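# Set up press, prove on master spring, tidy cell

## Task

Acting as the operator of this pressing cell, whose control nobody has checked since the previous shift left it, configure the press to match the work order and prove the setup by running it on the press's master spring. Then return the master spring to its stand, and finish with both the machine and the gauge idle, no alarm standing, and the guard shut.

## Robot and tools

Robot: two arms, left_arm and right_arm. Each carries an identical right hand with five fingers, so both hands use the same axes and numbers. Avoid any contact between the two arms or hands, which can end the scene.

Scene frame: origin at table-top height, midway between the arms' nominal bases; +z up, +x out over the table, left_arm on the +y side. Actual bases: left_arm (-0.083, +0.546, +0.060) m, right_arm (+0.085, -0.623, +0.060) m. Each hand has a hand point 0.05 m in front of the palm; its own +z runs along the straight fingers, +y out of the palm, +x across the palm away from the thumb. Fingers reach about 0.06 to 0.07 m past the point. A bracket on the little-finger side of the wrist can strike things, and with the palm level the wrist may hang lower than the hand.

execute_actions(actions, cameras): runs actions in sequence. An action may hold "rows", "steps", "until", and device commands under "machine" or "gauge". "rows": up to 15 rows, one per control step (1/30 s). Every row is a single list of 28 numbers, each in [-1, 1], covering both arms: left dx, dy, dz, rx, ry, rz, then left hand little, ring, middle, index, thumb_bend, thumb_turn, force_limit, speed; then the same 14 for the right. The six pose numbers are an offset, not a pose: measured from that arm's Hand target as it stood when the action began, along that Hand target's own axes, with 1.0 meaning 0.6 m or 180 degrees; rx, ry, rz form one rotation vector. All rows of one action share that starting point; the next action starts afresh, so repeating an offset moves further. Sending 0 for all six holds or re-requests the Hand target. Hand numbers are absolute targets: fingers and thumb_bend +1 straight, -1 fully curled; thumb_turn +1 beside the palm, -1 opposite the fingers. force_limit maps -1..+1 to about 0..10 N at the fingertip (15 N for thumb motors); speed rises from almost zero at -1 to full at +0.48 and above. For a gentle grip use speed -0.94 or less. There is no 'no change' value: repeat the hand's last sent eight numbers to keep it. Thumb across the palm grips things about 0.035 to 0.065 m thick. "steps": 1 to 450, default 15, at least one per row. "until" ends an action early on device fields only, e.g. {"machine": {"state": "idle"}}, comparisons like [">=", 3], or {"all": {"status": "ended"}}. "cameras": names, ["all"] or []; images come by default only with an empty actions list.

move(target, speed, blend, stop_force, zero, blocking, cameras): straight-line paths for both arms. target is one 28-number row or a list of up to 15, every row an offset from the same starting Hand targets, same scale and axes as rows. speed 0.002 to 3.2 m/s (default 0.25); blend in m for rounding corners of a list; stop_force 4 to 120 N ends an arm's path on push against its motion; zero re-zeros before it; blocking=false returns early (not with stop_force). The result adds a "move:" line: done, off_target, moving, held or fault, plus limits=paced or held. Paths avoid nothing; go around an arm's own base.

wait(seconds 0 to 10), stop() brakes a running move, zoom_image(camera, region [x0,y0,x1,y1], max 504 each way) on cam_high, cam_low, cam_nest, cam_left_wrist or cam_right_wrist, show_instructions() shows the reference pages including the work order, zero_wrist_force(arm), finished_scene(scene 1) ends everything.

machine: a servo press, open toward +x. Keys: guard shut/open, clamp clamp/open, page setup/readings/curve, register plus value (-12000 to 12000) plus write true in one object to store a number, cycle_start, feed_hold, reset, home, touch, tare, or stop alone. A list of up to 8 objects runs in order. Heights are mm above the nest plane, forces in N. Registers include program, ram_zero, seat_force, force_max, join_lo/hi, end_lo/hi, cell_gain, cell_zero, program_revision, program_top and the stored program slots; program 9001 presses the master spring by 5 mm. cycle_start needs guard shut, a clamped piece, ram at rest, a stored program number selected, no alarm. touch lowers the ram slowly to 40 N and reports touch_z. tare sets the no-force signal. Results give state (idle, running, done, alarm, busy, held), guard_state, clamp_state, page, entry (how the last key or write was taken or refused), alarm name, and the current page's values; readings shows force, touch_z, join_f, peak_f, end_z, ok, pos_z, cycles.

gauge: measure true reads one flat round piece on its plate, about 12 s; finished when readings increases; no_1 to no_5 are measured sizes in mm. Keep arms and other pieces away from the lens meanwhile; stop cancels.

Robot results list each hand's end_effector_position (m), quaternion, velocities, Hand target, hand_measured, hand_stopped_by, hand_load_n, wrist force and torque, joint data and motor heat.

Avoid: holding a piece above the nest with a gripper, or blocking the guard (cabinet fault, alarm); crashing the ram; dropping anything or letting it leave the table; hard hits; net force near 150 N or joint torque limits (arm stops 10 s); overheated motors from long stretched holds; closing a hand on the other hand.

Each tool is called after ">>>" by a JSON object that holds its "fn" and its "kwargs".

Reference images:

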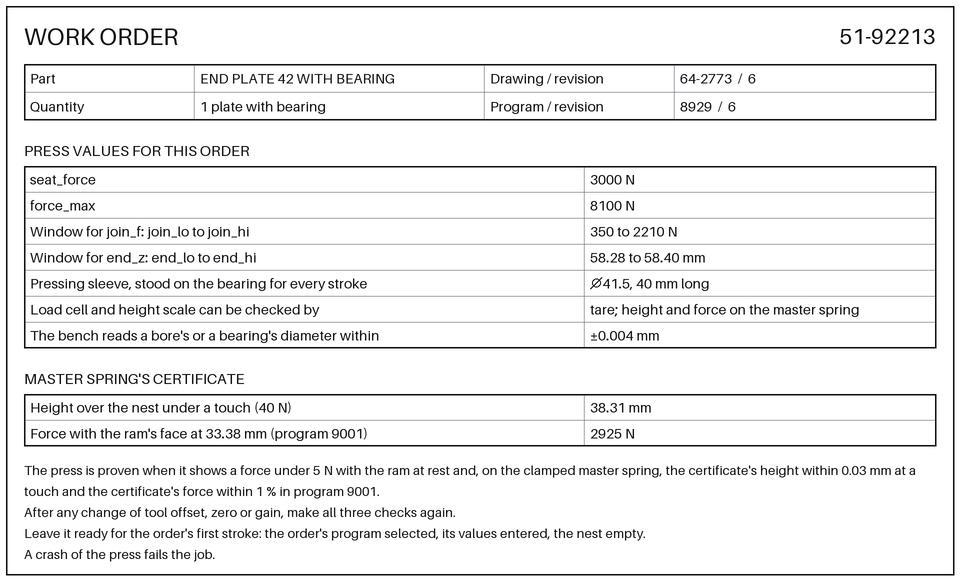

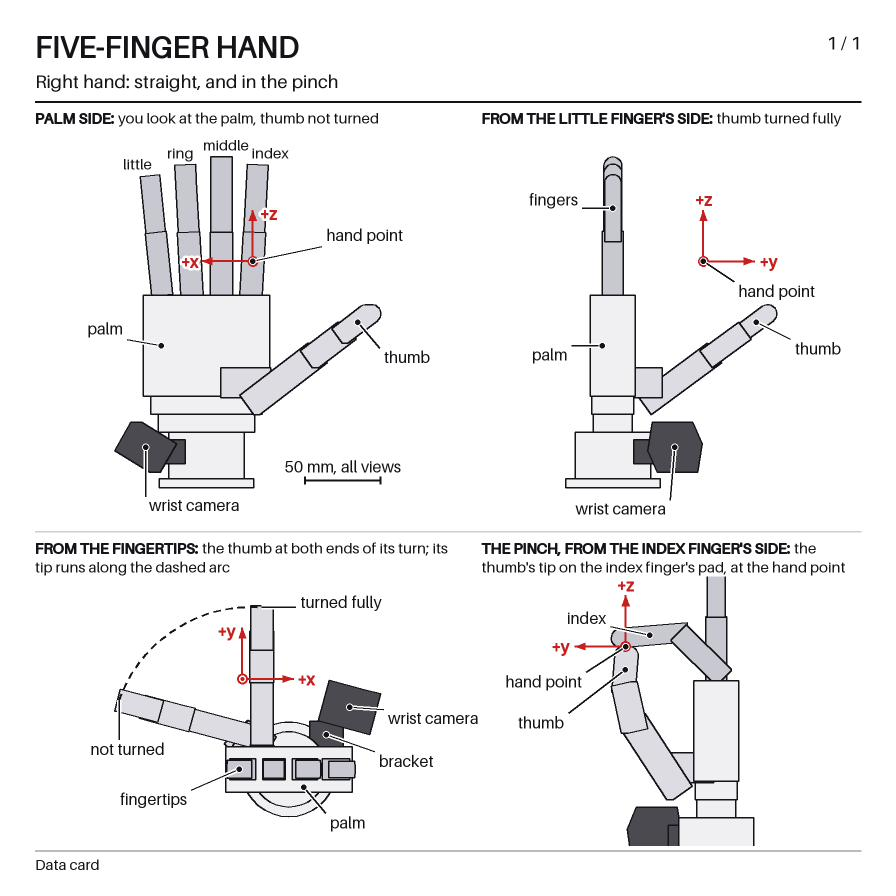

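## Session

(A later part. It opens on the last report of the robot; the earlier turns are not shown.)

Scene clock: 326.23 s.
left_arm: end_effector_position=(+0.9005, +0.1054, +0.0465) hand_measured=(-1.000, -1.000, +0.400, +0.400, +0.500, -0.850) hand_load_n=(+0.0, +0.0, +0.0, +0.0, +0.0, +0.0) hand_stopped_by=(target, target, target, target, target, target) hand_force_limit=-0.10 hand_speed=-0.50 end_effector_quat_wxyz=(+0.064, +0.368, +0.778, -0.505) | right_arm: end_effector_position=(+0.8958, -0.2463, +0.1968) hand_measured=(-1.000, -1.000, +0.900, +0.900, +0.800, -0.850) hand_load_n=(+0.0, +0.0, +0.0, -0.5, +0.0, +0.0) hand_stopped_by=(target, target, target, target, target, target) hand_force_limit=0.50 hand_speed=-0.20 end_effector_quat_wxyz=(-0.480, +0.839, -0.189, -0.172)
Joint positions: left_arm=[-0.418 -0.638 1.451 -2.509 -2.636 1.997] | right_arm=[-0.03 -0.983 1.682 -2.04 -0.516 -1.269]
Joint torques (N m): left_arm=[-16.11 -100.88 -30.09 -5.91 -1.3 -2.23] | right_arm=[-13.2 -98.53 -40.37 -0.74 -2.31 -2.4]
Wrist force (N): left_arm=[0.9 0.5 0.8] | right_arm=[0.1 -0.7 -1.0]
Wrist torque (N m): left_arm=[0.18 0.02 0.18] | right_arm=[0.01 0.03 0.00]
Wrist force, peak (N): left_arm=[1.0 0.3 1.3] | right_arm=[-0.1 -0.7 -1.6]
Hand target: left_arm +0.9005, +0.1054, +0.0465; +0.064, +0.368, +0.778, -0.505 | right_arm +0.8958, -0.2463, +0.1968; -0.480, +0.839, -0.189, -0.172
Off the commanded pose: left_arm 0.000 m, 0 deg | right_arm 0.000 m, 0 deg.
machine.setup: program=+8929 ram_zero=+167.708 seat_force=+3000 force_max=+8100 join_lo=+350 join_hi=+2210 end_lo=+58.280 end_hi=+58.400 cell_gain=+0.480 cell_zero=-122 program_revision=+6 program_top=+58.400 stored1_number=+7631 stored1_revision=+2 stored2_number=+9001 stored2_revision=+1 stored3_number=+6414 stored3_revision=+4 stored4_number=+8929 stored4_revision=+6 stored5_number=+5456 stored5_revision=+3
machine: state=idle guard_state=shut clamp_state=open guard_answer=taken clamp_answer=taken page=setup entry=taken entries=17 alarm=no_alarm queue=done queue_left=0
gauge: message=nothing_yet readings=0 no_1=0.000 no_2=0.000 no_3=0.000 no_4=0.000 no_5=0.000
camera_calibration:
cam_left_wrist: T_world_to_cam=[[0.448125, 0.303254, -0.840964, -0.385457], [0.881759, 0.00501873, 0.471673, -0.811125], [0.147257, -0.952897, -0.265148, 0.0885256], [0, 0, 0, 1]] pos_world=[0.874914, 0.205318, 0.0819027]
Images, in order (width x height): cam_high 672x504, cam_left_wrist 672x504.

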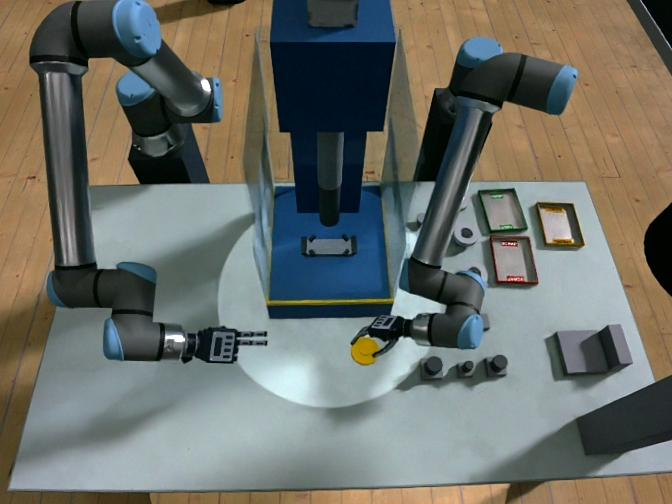

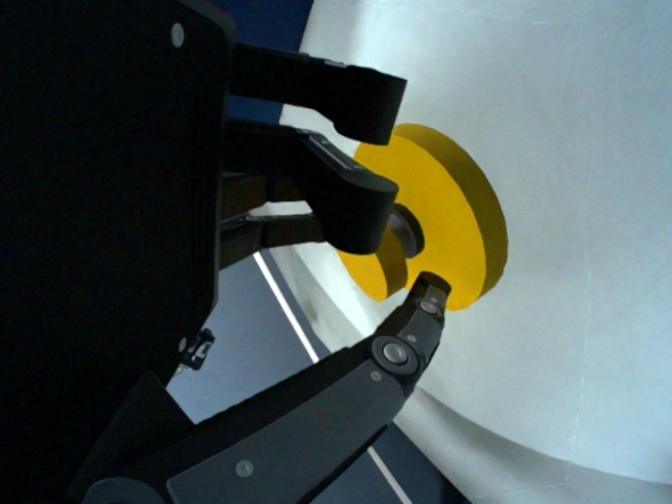

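>>> {"fn": "execute_actions", "kwargs": {"actions": [{"rows":[[0,0,0,0,0,0,-1,-1,-0.1,-0.1,0.5,-0.85,-0.1,-0.9,0,0,0,0,0,0,-1,-1,0.9,0.9,0.8,-0.85,0.5,-0.2]],"steps":150}]}}

>>> {"fn": "execute_actions", "kwargs": {"actions": [{"rows":[[0,0,0,0,0,0,-1,-1,-0.15,-0.15,0.5,-0.85,0.5,-0.9,0,0,0,0,0,0,-1,-1,0.9,0.9,0.8,-0.85,0.5,-0.2]],"steps":60}], "cameras": ["cam_high","cam_left_wrist"]}}

Scene clock: 331.63 s.
left_arm: end_effector_position=(+0.9005, +0.1054, +0.0465) hand_measured=(-1.000, -1.000, +0.096, +0.122, +0.500, -0.850) hand_load_n=(+0.5, +0.0, +5.0, +3.5, +2.5, +0.5) hand_stopped_by=(target, target, force, force, target, target) hand_force_limit=-0.10 hand_speed=-0.90 end_effector_quat_wxyz=(+0.064, +0.368, +0.778, -0.505) | right_arm: end_effector_position=(+0.8958, -0.2463, +0.1968) hand_measured=(-1.000, -1.000, +0.900, +0.900, +0.800, -0.850) hand_load_n=(+0.0, +0.0, +0.0, +0.0, +0.0, +0.0) hand_stopped_by=(target, target, target, target, target, target) hand_force_limit=0.50 hand_speed=-0.20 end_effector_quat_wxyz=(-0.480, +0.839, -0.189, -0.172)
Joint positions: left_arm=[-0.418 -0.638 1.451 -2.509 -2.636 1.997] | right_arm=[-0.03 -0.983 1.682 -2.04 -0.516 -1.269]
Joint torques (N m): left_arm=[22.16 -77.2 -44.68 -0.62 4.41 -2.13] | right_arm=[-14.02 -95.26 -41.05 -0.7 -2.34 -2.23]
Wrist force (N): left_arm=[-3.2 -9.2 0.5] | right_arm=[0.2 -0.7 -1.1]
Wrist torque (N m): left_arm=[0.38 0.00 -0.04] | right_arm=[0.01 0.02 0.00]
Wrist force, peak (N): left_arm=[-3.8 -9.9 0.9] | right_arm=[-0.9 -0.7 -1.5]
Hand target: left_arm +0.9005, +0.1054, +0.0465; +0.064, +0.368, +0.778, -0.505 | right_arm +0.8958, -0.2463, +0.1968; -0.480, +0.839, -0.189, -0.172
Off the commanded pose: left_arm 0.000 m, 0 deg | right_arm 0.000 m, 0 deg.
machine.setup: program=+8929 ram_zero=+167.708 seat_force=+3000 force_max=+8100 join_lo=+350 join_hi=+2210 end_lo=+58.280 end_hi=+58.400 cell_gain=+0.480 cell_zero=-122 program_revision=+6 program_top=+58.400 stored1_number=+7631 stored1_revision=+2 stored2_number=+9001 stored2_revision=+1 stored3_number=+6414 stored3_revision=+4 stored4_number=+8929 stored4_revision=+6 stored5_number=+5456 stored5_revision=+3
machine: state=idle guard_state=shut clamp_state=open guard_answer=taken clamp_answer=taken page=setup entry=taken entries=17 alarm=no_alarm queue=done queue_left=0
gauge: message=nothing_yet readings=0 no_1=0.000 no_2=0.000 no_3=0.000 no_4=0.000 no_5=0.000

Scene clock: 333.83 s.
left_arm: end_effector_position=(+0.9005, +0.1054, +0.0465) hand_measured=(-1.000, -1.000, +0.070, +0.098, +0.502, -0.850) hand_load_n=(+0.0, +0.0, +6.5, +7.5, +10.0, +3.5) hand_stopped_by=(target, target, force, force, target, target) hand_force_limit=0.50 hand_speed=-0.90 end_effector_quat_wxyz=(+0.064, +0.368, +0.778, -0.505) | right_arm: end_effector_position=(+0.8958, -0.2463, +0.1968) hand_measured=(-1.000, -1.000, +0.900, +0.900, +0.800, -0.850) hand_load_n=(+0.0, +0.0, +0.0, +0.0, +0.0, +0.0) hand_stopped_by=(target, target, target, target, target, target) hand_force_limit=0.50 hand_speed=-0.20 end_effector_quat_wxyz=(-0.480, +0.839, -0.189, -0.172)
Joint positions: left_arm=[-0.418 -0.638 1.451 -2.509 -2.636 1.997] | right_arm=[-0.03 -0.983 1.682 -2.04 -0.516 -1.269]
Joint torques (N m): left_arm=[0.52 -79.41 -44.56 -0.39 -1.25 -1.5] | right_arm=[-14.21 -95.18 -41.12 -0.71 -2.23 -2.4]
Wrist force (N): left_arm=[-2.2 -7.1 -1.9] | right_arm=[-0.6 -0.8 -1.2]
Wrist torque (N m): left_arm=[0.19 0.06 0.05] | right_arm=[0.00 0.14 -0.05]
Wrist force, peak (N): left_arm=[-3.2 -9.2 0.0] | right_arm=[0.0 -1.1 -1.6]
Hand target: left_arm +0.9005, +0.1054, +0.0465; +0.064, +0.368, +0.778, -0.505 | right_arm +0.8958, -0.2463, +0.1968; -0.480, +0.839, -0.189, -0.172
Off the commanded pose: left_arm 0.000 m, 0 deg | right_arm 0.000 m, 0 deg.
machine.setup: program=+8929 ram_zero=+167.708 seat_force=+3000 force_max=+8100 join_lo=+350 join_hi=+2210 end_lo=+58.280 end_hi=+58.400 cell_gain=+0.480 cell_zero=-122 program_revision=+6 program_top=+58.400 stored1_number=+7631 stored1_revision=+2 stored2_number=+9001 stored2_revision=+1 stored3_number=+6414 stored3_revision=+4 stored4_number=+8929 stored4_revision=+6 stored5_number=+5456 stored5_revision=+3
machine: state=idle guard_state=shut clamp_state=open guard_answer=taken clamp_answer=taken page=setup entry=taken entries=17 alarm=no_alarm queue=done queue_left=0
gauge: message=nothing_yet readings=0 no_1=0.000 no_2=0.000 no_3=0.000 no_4=0.000 no_5=0.000
camera_calibration:
cam_left_wrist: T_world_to_cam=[[0.448125, 0.303254, -0.840964, -0.385457], [0.881759, 0.00501873, 0.471673, -0.811125], [0.147257, -0.952897, -0.265148, 0.0885256], [0, 0, 0, 1]] pos_world=[0.874914, 0.205318, 0.0819027]
Images, in order (width x height): cam_high 672x504, cam_left_wrist 672x504.

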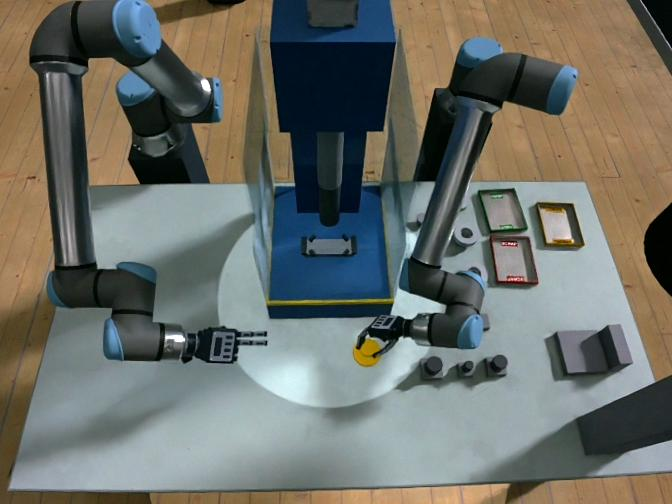

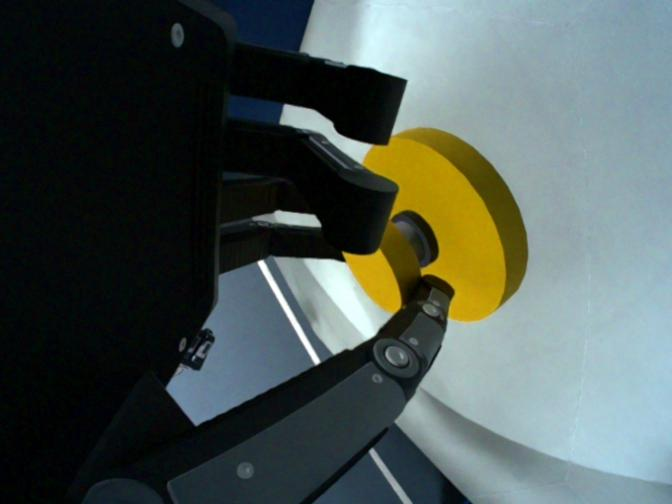

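>>> {"fn": "move", "kwargs": {"target": [-0.0141,-0.0222,-0.0144,0,0,0,-1,-1,-0.15,-0.15,0.5,-0.85,0.5,-0.9,0,0,0,0,0,0,-1,-1,0.9,0.9,0.8,-0.85,0.5,-0.2], "speed": 0.015, "cameras": ["cam_high","cam_low","cam_left_wrist"]}}

>>> {"fn": "zoom_image", "kwargs": {"camera": "cam_low", "region": [330, 250, 456, 345]}}

Scene clock: 335.47 s.
left_arm: end_effector_position=(+0.9004, +0.1054, +0.0642) hand_measured=(-1.000, -1.000, +0.070, +0.098, +0.504, -0.850) hand_load_n=(+0.5, +0.0, +5.5, +5.5, +13.0, +0.0) hand_stopped_by=(target, target, force, force, target, target) hand_force_limit=0.50 hand_speed=-0.90 end_effector_quat_wxyz=(+0.064, +0.368, +0.778, -0.505) | right_arm: end_effector_position=(+0.8958, -0.2463, +0.1968) hand_measured=(-1.000, -1.000, +0.900, +0.900, +0.800, -0.850) hand_load_n=(+0.0, +0.0, +0.0, +0.0, +0.0, +0.0) hand_stopped_by=(target, target, target, target, target, target) hand_force_limit=0.50 hand_speed=-0.20 end_effector_quat_wxyz=(-0.480, +0.839, -0.189, -0.172)
Joint positions: left_arm=[-0.418 -0.659 1.454 -2.49 -2.636 1.997] | right_arm=[-0.03 -0.983 1.682 -2.04 -0.516 -1.269]
Joint torques (N m): left_arm=[-14.72 -105.89 -27.6 -1.54 -1.02 -1.42] | right_arm=[-13.65 -94.52 -40.99 -0.64 -2.22 -2.56]
Wrist force (N): left_arm=[4.5 4.5 2.1] | right_arm=[0.4 -0.5 -1.2]
Wrist torque (N m): left_arm=[0.21 -0.06 0.25] | right_arm=[0.04 -0.01 0.02]
Wrist force, peak (N): left_arm=[-2.5 -7.5 -1.4] | right_arm=[-0.2 -0.6 -1.7]
Hand target: left_arm +0.9004, +0.1054, +0.0645; +0.064, +0.368, +0.778, -0.505 | right_arm +0.8958, -0.2463, +0.1968; -0.480, +0.839, -0.189, -0.172
Off the commanded pose: left_arm 0.000 m, 0 deg | right_arm 0.000 m, 0 deg.
machine.setup: program=+8929 ram_zero=+167.708 seat_force=+3000 force_max=+8100 join_lo=+350 join_hi=+2210 end_lo=+58.280 end_hi=+58.400 cell_gain=+0.480 cell_zero=-122 program_revision=+6 program_top=+58.400 stored1_number=+7631 stored1_revision=+2 stored2_number=+9001 stored2_revision=+1 stored3_number=+6414 stored3_revision=+4 stored4_number=+8929 stored4_revision=+6 stored5_number=+5456 stored5_revision=+3
machine: state=idle guard_state=shut clamp_state=open guard_answer=taken clamp_answer=taken page=setup entry=taken entries=17 alarm=no_alarm queue=done queue_left=0
gauge: message=nothing_yet readings=0 no_1=0.000 no_2=0.000 no_3=0.000 no_4=0.000 no_5=0.000
move: done
camera_calibration:
cam_left_wrist: T_world_to_cam=[[0.448125, 0.303254, -0.840964, -0.370488], [0.881759, 0.00501873, 0.471673, -0.819521], [0.147257, -0.952897, -0.265148, 0.0932453], [0, 0, 0, 1]] pos_world=[0.874914, 0.205318, 0.0997027]
Images, in order (width x height): cam_high 672x504, cam_low 672x504, cam_left_wrist 672x504.

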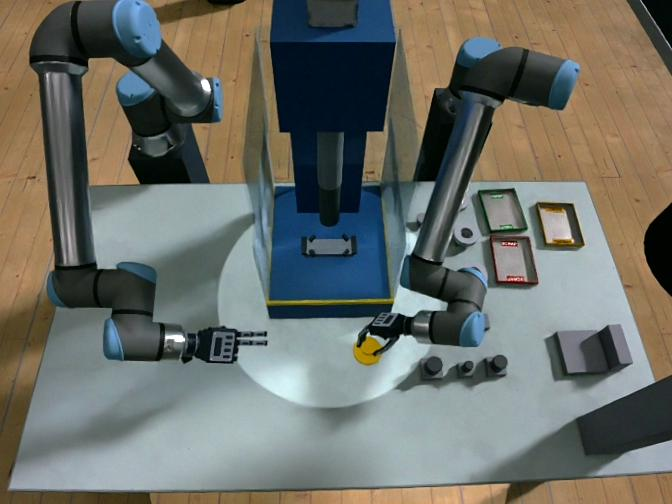

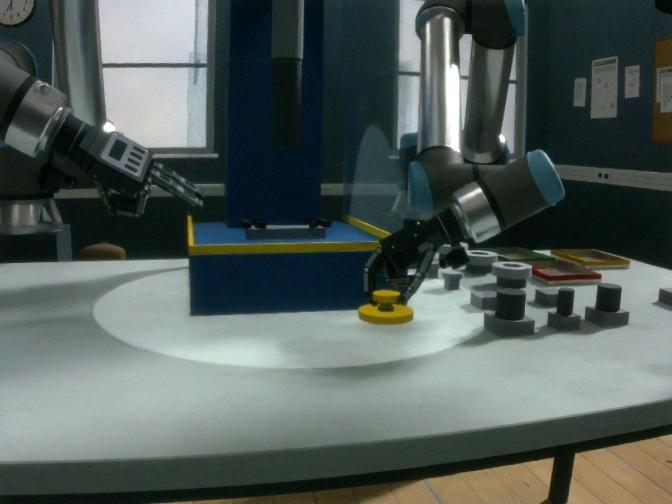

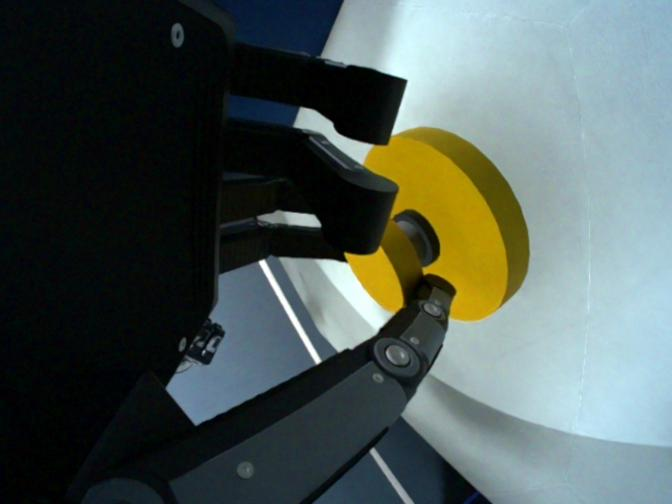

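Scaled by 4.000.

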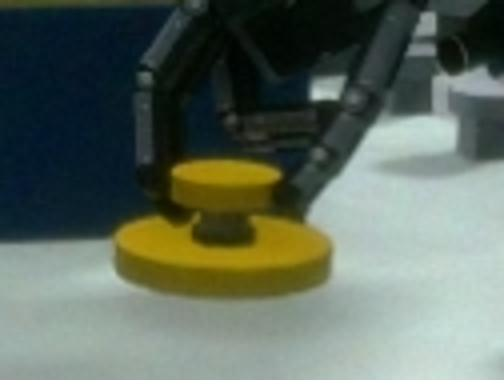

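>>> {"fn": "move", "kwargs": {"target": [[-0.106,-0.1673,-0.1086,-0.0172,0.0077,0.005,-1,-1,-0.15,-0.15,0.5,-0.85,0.5,-0.9,0,0,0,0,0,0,-1,-1,0.9,0.9,0.8,-0.85,0.5,-0.2],[0.2977,-0.126,-0.5665,-0.0172,0.0077,0.005,-1,-1,-0.15,-0.15,0.5,-0.85,0.5,-0.9,0,0,0,0,0,0,-1,-1,0.9,0.9,0.8,-0.85,0.5,-0.2]], "speed": [0.12,0.18], "blend": [0.02,0], "cameras": ["cam_high","cam_low","cam_left_wrist"]}}

>>> {"fn": "zoom_image", "kwargs": {"camera": "cam_low", "region": [420, 180, 546, 275]}}

Scene clock: 339.73 s.
left_arm: end_effector_position=(+0.8163, +0.4628, +0.1995) hand_measured=(-1.000, -1.000, +0.070, +0.098, +0.504, -0.850) hand_load_n=(+0.0, +0.0, +5.5, +5.5, +13.0, -0.5) hand_stopped_by=(target, target, force, force, target, target) hand_force_limit=0.50 hand_speed=-0.90 end_effector_quat_wxyz=(+0.069, +0.379, +0.789, -0.479) | right_arm: end_effector_position=(+0.8958, -0.2463, +0.1968) hand_measured=(-1.000, -1.000, +0.900, +0.900, +0.800, -0.850) hand_load_n=(+0.0, +0.0, +0.0, +0.0, +0.0, +0.0) hand_stopped_by=(target, target, target, target, target, target) hand_force_limit=0.50 hand_speed=-0.20 end_effector_quat_wxyz=(-0.480, +0.839, -0.189, -0.172)
Joint positions: left_arm=[-0.078 -1.002 1.644 -1.823 -2.53 2.626] | right_arm=[-0.03 -0.983 1.682 -2.04 -0.516 -1.269]
Joint torques (N m): left_arm=[18.78 -86.14 -58.85 -0.84 0.45 2.65] | right_arm=[-13.83 -90.24 -40.66 -0.59 -2.17 -2.09]
Wrist force (N): left_arm=[3.5 4.7 3.0] | right_arm=[-0.3 -0.7 -1.6]
Wrist torque (N m): left_arm=[0.27 0.05 -0.14] | right_arm=[0.03 0.12 -0.03]
Wrist force, peak (N): left_arm=[5.3 5.7 3.2] | right_arm=[-0.3 -0.4 -1.9]
Hand target: left_arm +0.8163, +0.4629, +0.1995; +0.069, +0.379, +0.789, -0.479 | right_arm +0.8958, -0.2463, +0.1968; -0.480, +0.839, -0.189, -0.172
Off the commanded pose: left_arm 0.000 m, 0 deg | right_arm 0.000 m, 0 deg.
machine.setup: program=+8929 ram_zero=+167.708 seat_force=+3000 force_max=+8100 join_lo=+350 join_hi=+2210 end_lo=+58.280 end_hi=+58.400 cell_gain=+0.480 cell_zero=-122 program_revision=+6 program_top=+58.400 stored1_number=+7631 stored1_revision=+2 stored2_number=+9001 stored2_revision=+1 stored3_number=+6414 stored3_revision=+4 stored4_number=+8929 stored4_revision=+6 stored5_number=+5456 stored5_revision=+3
machine: state=idle guard_state=shut clamp_state=open guard_answer=taken clamp_answer=taken page=setup entry=taken entries=17 alarm=no_alarm queue=done queue_left=0
gauge: message=nothing_yet readings=0 no_1=0.000 no_2=0.000 no_3=0.000 no_4=0.000 no_5=0.000
move: done
camera_calibration:
cam_left_wrist: T_world_to_cam=[[0.477202, 0.344598, -0.808412, -0.376821], [0.864572, -0.0192697, 0.502139, -0.791764], [0.157458, -0.938552, -0.307126, 0.475465], [0, 0, 0, 1]] pos_world=[0.789491, 0.560843, 0.238977]
Images, in order (width x height): cam_high 672x504, cam_low 672x504, cam_left_wrist 672x504.

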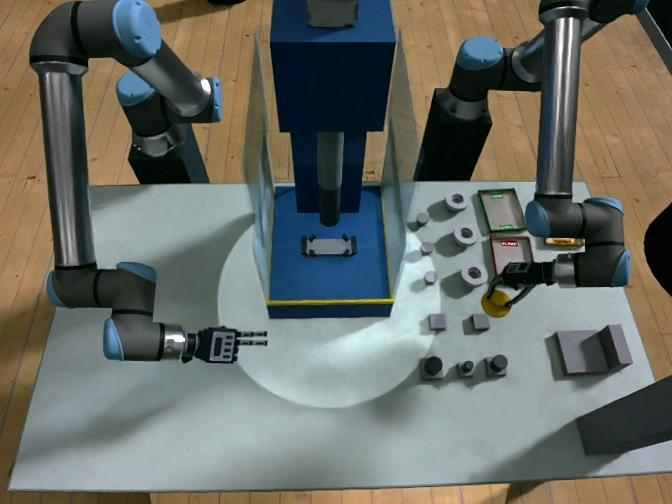

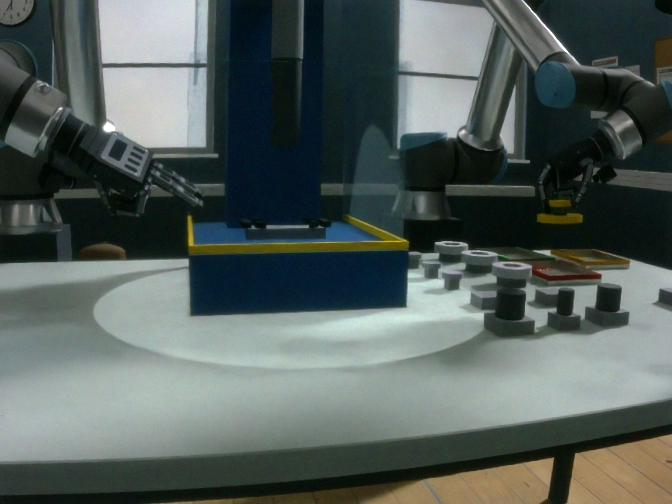

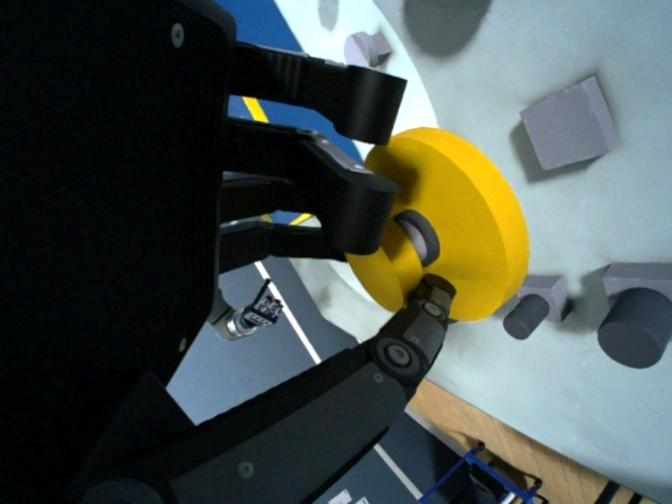

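Scaled by 4.000.

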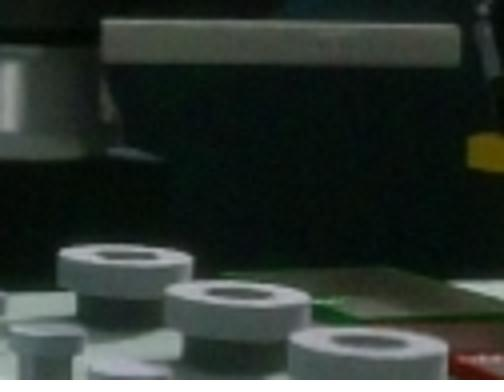

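>>> {"fn": "zoom_image", "kwargs": {"camera": "cam_low", "region": [500, 165, 626, 260]}}

>>> {"fn": "zoom_image", "kwargs": {"camera": "cam_high", "region": [440, 270, 560, 360]}}

Scaled by 4.000.

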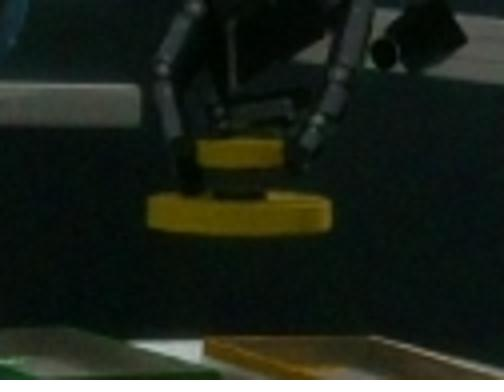

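Scaled by 4.200.

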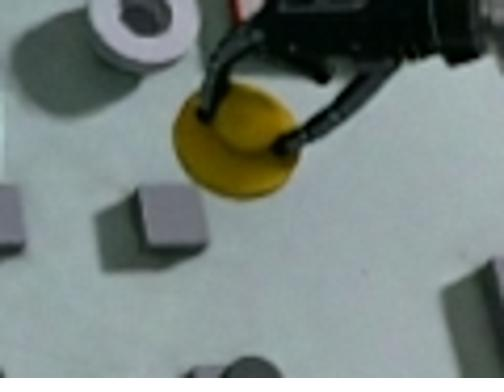

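>>> {"fn": "move", "kwargs": {"target": [0.0921,0.1379,0.1042,0,0,0,-1,-1,-0.15,-0.15,0.5,-0.85,0.5,-0.9,0,0,0,0,0,0,-1,-1,0.9,0.9,0.8,-0.85,0.5,-0.2], "speed": 0.12, "cameras": ["cam_high","cam_low"]}}

>>> {"fn": "zoom_image", "kwargs": {"camera": "cam_high", "region": [440, 280, 530, 360]}}

>>> {"fn": "zoom_image", "kwargs": {"camera": "cam_low", "region": [460, 200, 620, 320]}}

Scene clock: 341.53 s.
left_arm: end_effector_position=(+0.8164, +0.4629, +0.0821) hand_measured=(-1.000, -1.000, +0.070, +0.098, +0.504, -0.850) hand_load_n=(+0.0, +0.0, +5.5, +5.5, +13.0, -0.5) hand_stopped_by=(target, target, force, force, target, target) hand_force_limit=0.50 hand_speed=-0.90 end_effector_quat_wxyz=(+0.069, +0.379, +0.789, -0.479) | right_arm: end_effector_position=(+0.8958, -0.2463, +0.1968) hand_measured=(-1.000, -1.000, +0.900, +0.900, +0.800, -0.850) hand_load_n=(+0.0, +0.0, +0.0, +0.0, +0.0, +0.0) hand_stopped_by=(target, target, target, target, target, target) hand_force_limit=0.50 hand_speed=-0.20 end_effector_quat_wxyz=(-0.480, +0.839, -0.189, -0.172)
Joint positions: left_arm=[-0.078 -0.874 1.682 -1.989 -2.53 2.626] | right_arm=[-0.03 -0.983 1.682 -2.04 -0.516 -1.269]
Joint torques (N m): left_arm=[-13.77 -78.22 -25.71 -7.48 -4.65 -2.16] | right_arm=[-13.85 -91.24 -40.86 -0.71 -2.24 -2.34]
Wrist force (N): left_arm=[4.2 4.7 2.5] | right_arm=[-0.7 -0.7 -1.3]
Wrist torque (N m): left_arm=[0.31 0.00 0.21] | right_arm=[0.01 0.15 -0.05]
Wrist force, peak (N): left_arm=[4.4 5.8 3.3] | right_arm=[0.0 -0.9 -1.5]
Hand target: left_arm +0.8164, +0.4628, +0.0820; +0.069, +0.379, +0.789, -0.479 | right_arm +0.8958, -0.2463, +0.1968; -0.480, +0.839, -0.189, -0.172
Off the commanded pose: left_arm 0.000 m, 0 deg | right_arm 0.000 m, 0 deg.
machine.setup: program=+8929 ram_zero=+167.708 seat_force=+3000 force_max=+8100 join_lo=+350 join_hi=+2210 end_lo=+58.280 end_hi=+58.400 cell_gain=+0.480 cell_zero=-122 program_revision=+6 program_top=+58.400 stored1_number=+7631 stored1_revision=+2 stored2_number=+9001 stored2_revision=+1 stored3_number=+6414 stored3_revision=+4 stored4_number=+8929 stored4_revision=+6 stored5_number=+5456 stored5_revision=+3
machine: state=idle guard_state=shut clamp_state=open guard_answer=taken clamp_answer=taken page=setup entry=taken entries=17 alarm=no_alarm queue=done queue_left=0
gauge: message=nothing_yet readings=0 no_1=0.000 no_2=0.000 no_3=0.000 no_4=0.000 no_5=0.000
move: done
Images, in order (width x height): cam_high 672x504, cam_low 672x504.

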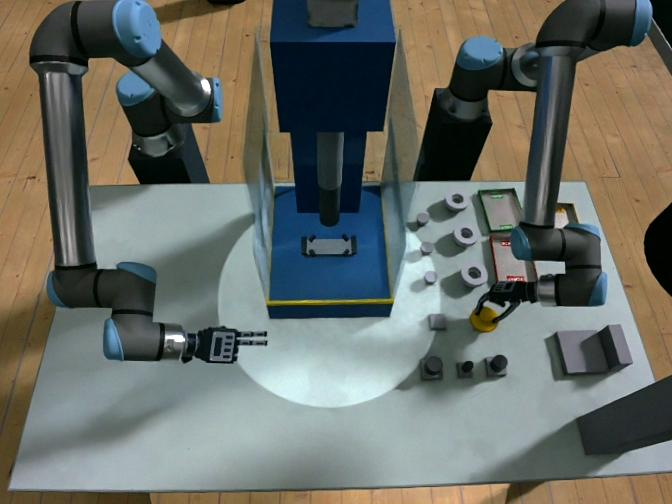

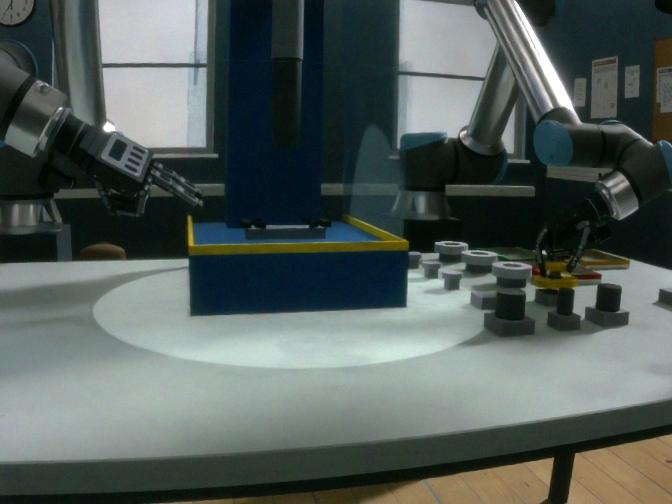

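Scaled by 5.600.

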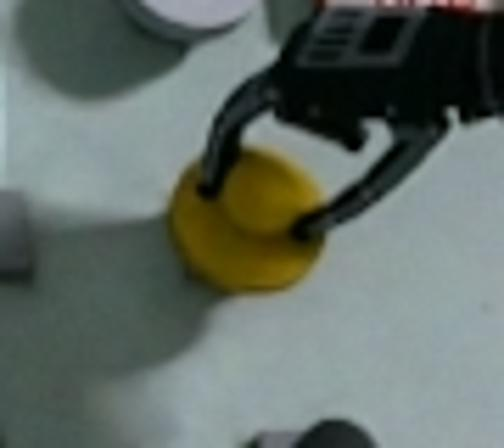

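Scaled by 3.150.

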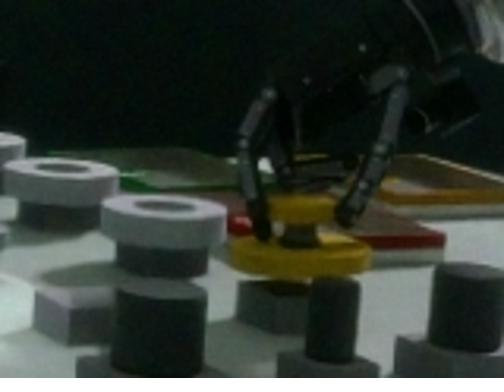

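>>> {"fn": "zoom_image", "kwargs": {"camera": "cam_low", "region": [520, 260, 600, 320]}}

>>> {"fn": "zoom_image", "kwargs": {"camera": "cam_high", "region": [460, 295, 510, 345]}}

Scaled by 6.300.

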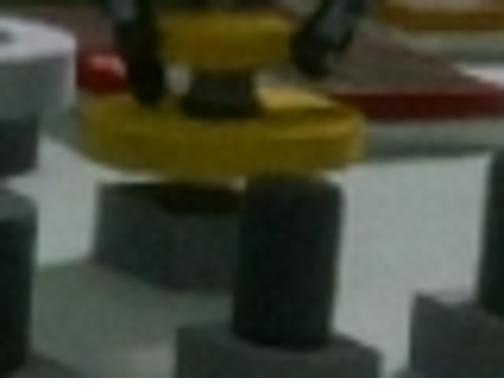

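Scaled by 10.080.

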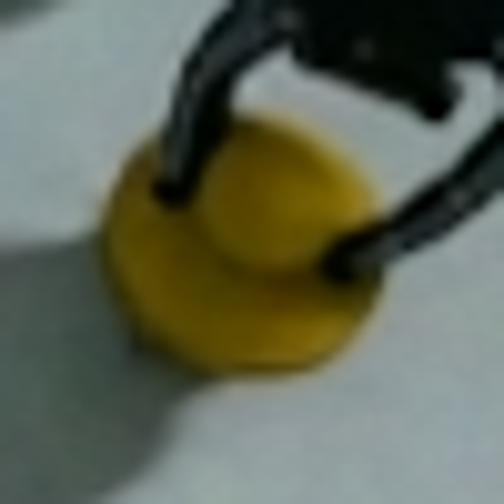

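>>> {"fn": "move", "kwargs": {"target": [0.0123,0.0203,0.0187,0,0,0,-1,-1,-0.15,-0.15,0.5,-0.85,0.5,-0.9,0,0,0,0,0,0,-1,-1,0.9,0.9,0.8,-0.85,0.5,-0.2], "speed": 0.012, "stop_force": 5, "cameras": ["cam_high","cam_low","cam_left_wrist"]}}

>>> {"fn": "zoom_image", "kwargs": {"camera": "cam_low", "region": [500, 240, 600, 320]}}

Scene clock: 344.63 s.
left_arm: end_effector_position=(+0.8164, +0.4614, +0.0701) hand_measured=(-1.000, -1.000, +0.070, +0.098, +0.504, -0.850) hand_load_n=(+0.5, +0.0, +4.5, +5.0, +13.5, +0.5) hand_stopped_by=(target, target, force, force, target, target) hand_force_limit=0.50 hand_speed=-0.90 end_effector_quat_wxyz=(+0.068, +0.379, +0.789, -0.479) | right_arm: end_effector_position=(+0.8958, -0.2463, +0.1968) hand_measured=(-1.000, -1.000, +0.900, +0.900, +0.800, -0.850) hand_load_n=(+0.0, +0.0, +0.0, +0.0, +0.0, +0.0) hand_stopped_by=(target, target, target, target, target, target) hand_force_limit=0.50 hand_speed=-0.20 end_effector_quat_wxyz=(-0.480, +0.839, -0.189, -0.172)
Joint positions: left_arm=[-0.08 -0.86 1.685 -2.008 -2.53 2.623] | right_arm=[-0.03 -0.983 1.682 -2.04 -0.516 -1.269]
Joint torques (N m): left_arm=[-1.12 -89.13 -36.99 -0.53 0.95 2.03] | right_arm=[-14.44 -88.6 -40.85 -0.47 -2.01 -2.19]
Wrist force (N): left_arm=[2.2 3.8 -0.8] | right_arm=[-0.4 -0.5 -1.4]
Wrist torque (N m): left_arm=[0.41 0.09 0.22] | right_arm=[0.06 0.11 -0.03]
Wrist force, peak (N): left_arm=[4.4 4.8 2.8] | right_arm=[0.5 -0.8 -1.9]
Hand target: left_arm +0.8164, +0.4615, +0.0702; +0.069, +0.379, +0.789, -0.479 (not the last commanded pose) | right_arm +0.8958, -0.2463, +0.1968; -0.480, +0.839, -0.189, -0.172
Off the commanded pose: left_arm 0.006 m, 0 deg | right_arm 0.000 m, 0 deg.
machine.setup: program=+8929 ram_zero=+167.708 seat_force=+3000 force_max=+8100 join_lo=+350 join_hi=+2210 end_lo=+58.280 end_hi=+58.400 cell_gain=+0.480 cell_zero=-122 program_revision=+6 program_top=+58.400 stored1_number=+7631 stored1_revision=+2 stored2_number=+9001 stored2_revision=+1 stored3_number=+6414 stored3_revision=+4 stored4_number=+8929 stored4_revision=+6 stored5_number=+5456 stored5_revision=+3
machine: state=idle guard_state=shut clamp_state=open guard_answer=taken clamp_answer=taken page=setup entry=taken entries=17 alarm=no_alarm queue=done queue_left=0
gauge: message=nothing_yet readings=0 no_1=0.000 no_2=0.000 no_3=0.000 no_4=0.000 no_5=0.000
move: contact (left_arm)
camera_calibration:
cam_left_wrist: T_world_to_cam=[[0.477169, 0.344555, -0.80845, -0.480892], [0.864608, -0.0193349, 0.502075, -0.726799], [0.157361, -0.938567, -0.307131, 0.434495], [0, 0, 0, 1]] pos_world=[0.789491, 0.559443, 0.109577]
Images, in order (width x height): cam_high 672x504, cam_low 672x504, cam_left_wrist 672x504.

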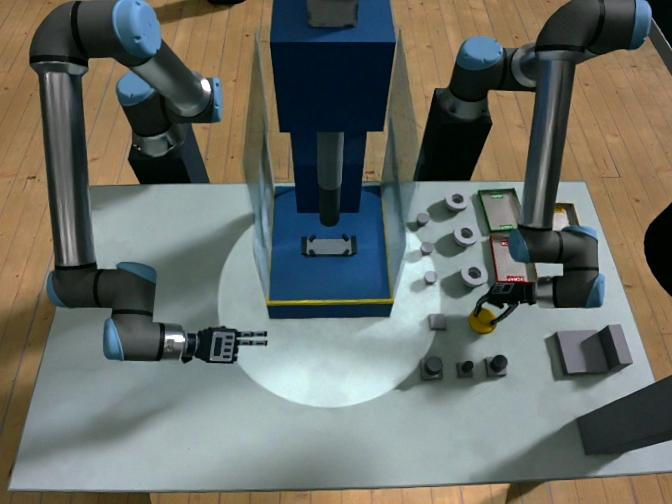

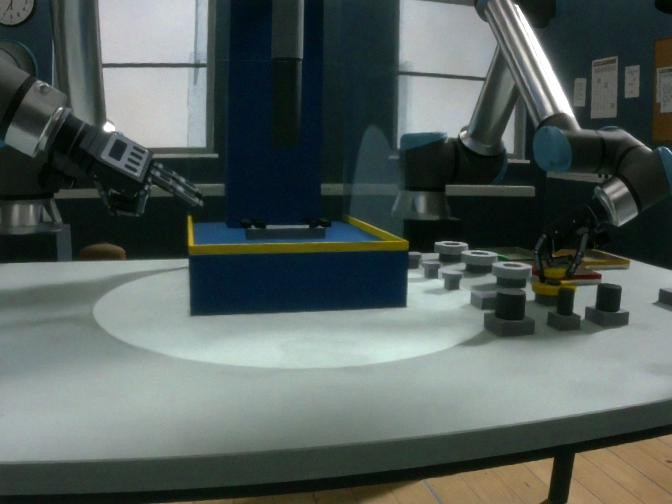

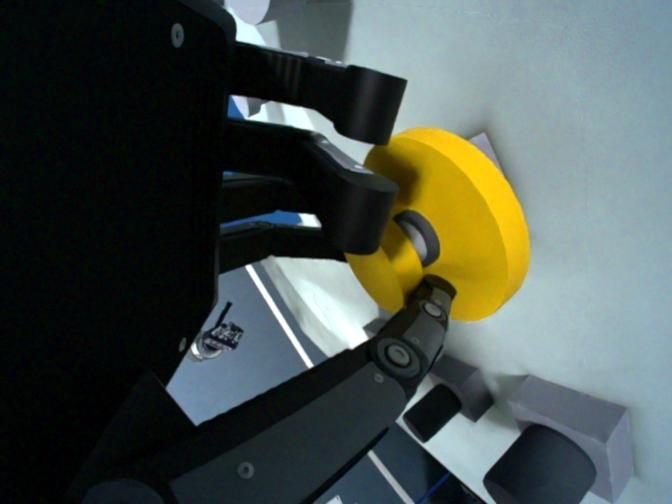

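Scaled by 5.040.

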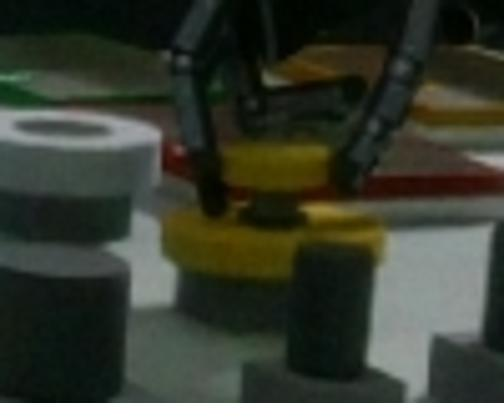

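>>> {"fn": "zoom_image", "kwargs": {"camera": "cam_high", "region": [460, 295, 510, 345]}}

>>> {"fn": "move", "kwargs": {"target": [0.0024,0.0035,0.0027,0,0,0,-1,-1,-0.15,-0.15,0.5,-0.85,0.5,-0.9,0,0,0,0,0,0,-1,-1,0.9,0.9,0.8,-0.85,0.5,-0.2], "speed": 0.005, "stop_force": 4}}

Scaled by 10.080.

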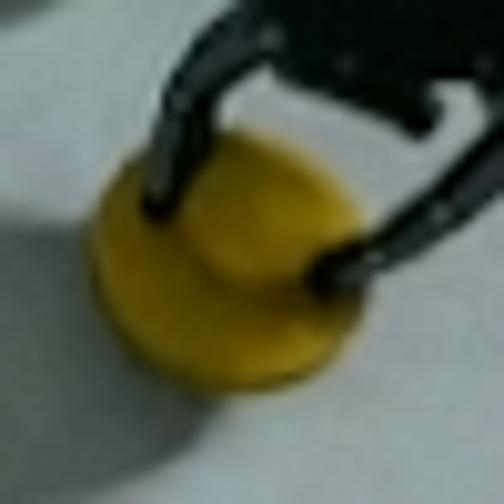

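Scene clock: 346.37 s.
left_arm: end_effector_position=(+0.8164, +0.4614, +0.0698) hand_measured=(-1.000, -1.000, +0.070, +0.098, +0.504, -0.850) hand_load_n=(+0.0, +0.0, +3.5, +3.5, +14.5, +0.5) hand_stopped_by=(target, target, force, force, target, target) hand_force_limit=0.50 hand_speed=-0.90 end_effector_quat_wxyz=(+0.068, +0.379, +0.789, -0.479) | right_arm: end_effector_position=(+0.8958, -0.2463, +0.1968) hand_measured=(-1.000, -1.000, +0.900, +0.900, +0.800, -0.850) hand_load_n=(+0.0, +0.0, +0.0, -0.5, +0.0, +0.0) hand_stopped_by=(target, target, target, target, target, target) hand_force_limit=0.50 hand_speed=-0.20 end_effector_quat_wxyz=(-0.480, +0.839, -0.189, -0.172)
Joint positions: left_arm=[-0.08 -0.859 1.685 -2.008 -2.53 2.623] | right_arm=[-0.03 -0.983 1.682 -2.04 -0.516 -1.269]
Joint torques (N m): left_arm=[8.63 -85.17 -45.32 0.29 0.98 1.82] | right_arm=[-14.4 -87.76 -40.86 -0.63 -2.07 -2.07]
Wrist force (N): left_arm=[0.1 0.5 -4.9] | right_arm=[-0.2 -0.7 -1.4]
Wrist torque (N m): left_arm=[0.41 0.05 0.17] | right_arm=[0.02 0.09 -0.02]
Wrist force, peak (N): left_arm=[-0.3 -0.3 -5.6] | right_arm=[-0.3 -1.1 -1.4]
Hand target: left_arm +0.8164, +0.4614, +0.0698; +0.068, +0.379, +0.789, -0.479 (not the last commanded pose) | right_arm +0.8958, -0.2463, +0.1968; -0.480, +0.839, -0.189, -0.172
Off the commanded pose: left_arm 0.003 m, 0 deg | right_arm 0.000 m, 0 deg.
machine.setup: program=+8929 ram_zero=+167.708 seat_force=+3000 force_max=+8100 join_lo=+350 join_hi=+2210 end_lo=+58.280 end_hi=+58.400 cell_gain=+0.480 cell_zero=-122 program_revision=+6 program_top=+58.400 stored1_number=+7631 stored1_revision=+2 stored2_number=+9001 stored2_revision=+1 stored3_number=+6414 stored3_revision=+4 stored4_number=+8929 stored4_revision=+6 stored5_number=+5456 stored5_revision=+3
machine: state=idle guard_state=shut clamp_state=open guard_answer=taken clamp_answer=taken page=setup entry=taken entries=17 alarm=no_alarm queue=done queue_left=0
gauge: message=nothing_yet readings=0 no_1=0.000 no_2=0.000 no_3=0.000 no_4=0.000 no_5=0.000
move: contact (left_arm)


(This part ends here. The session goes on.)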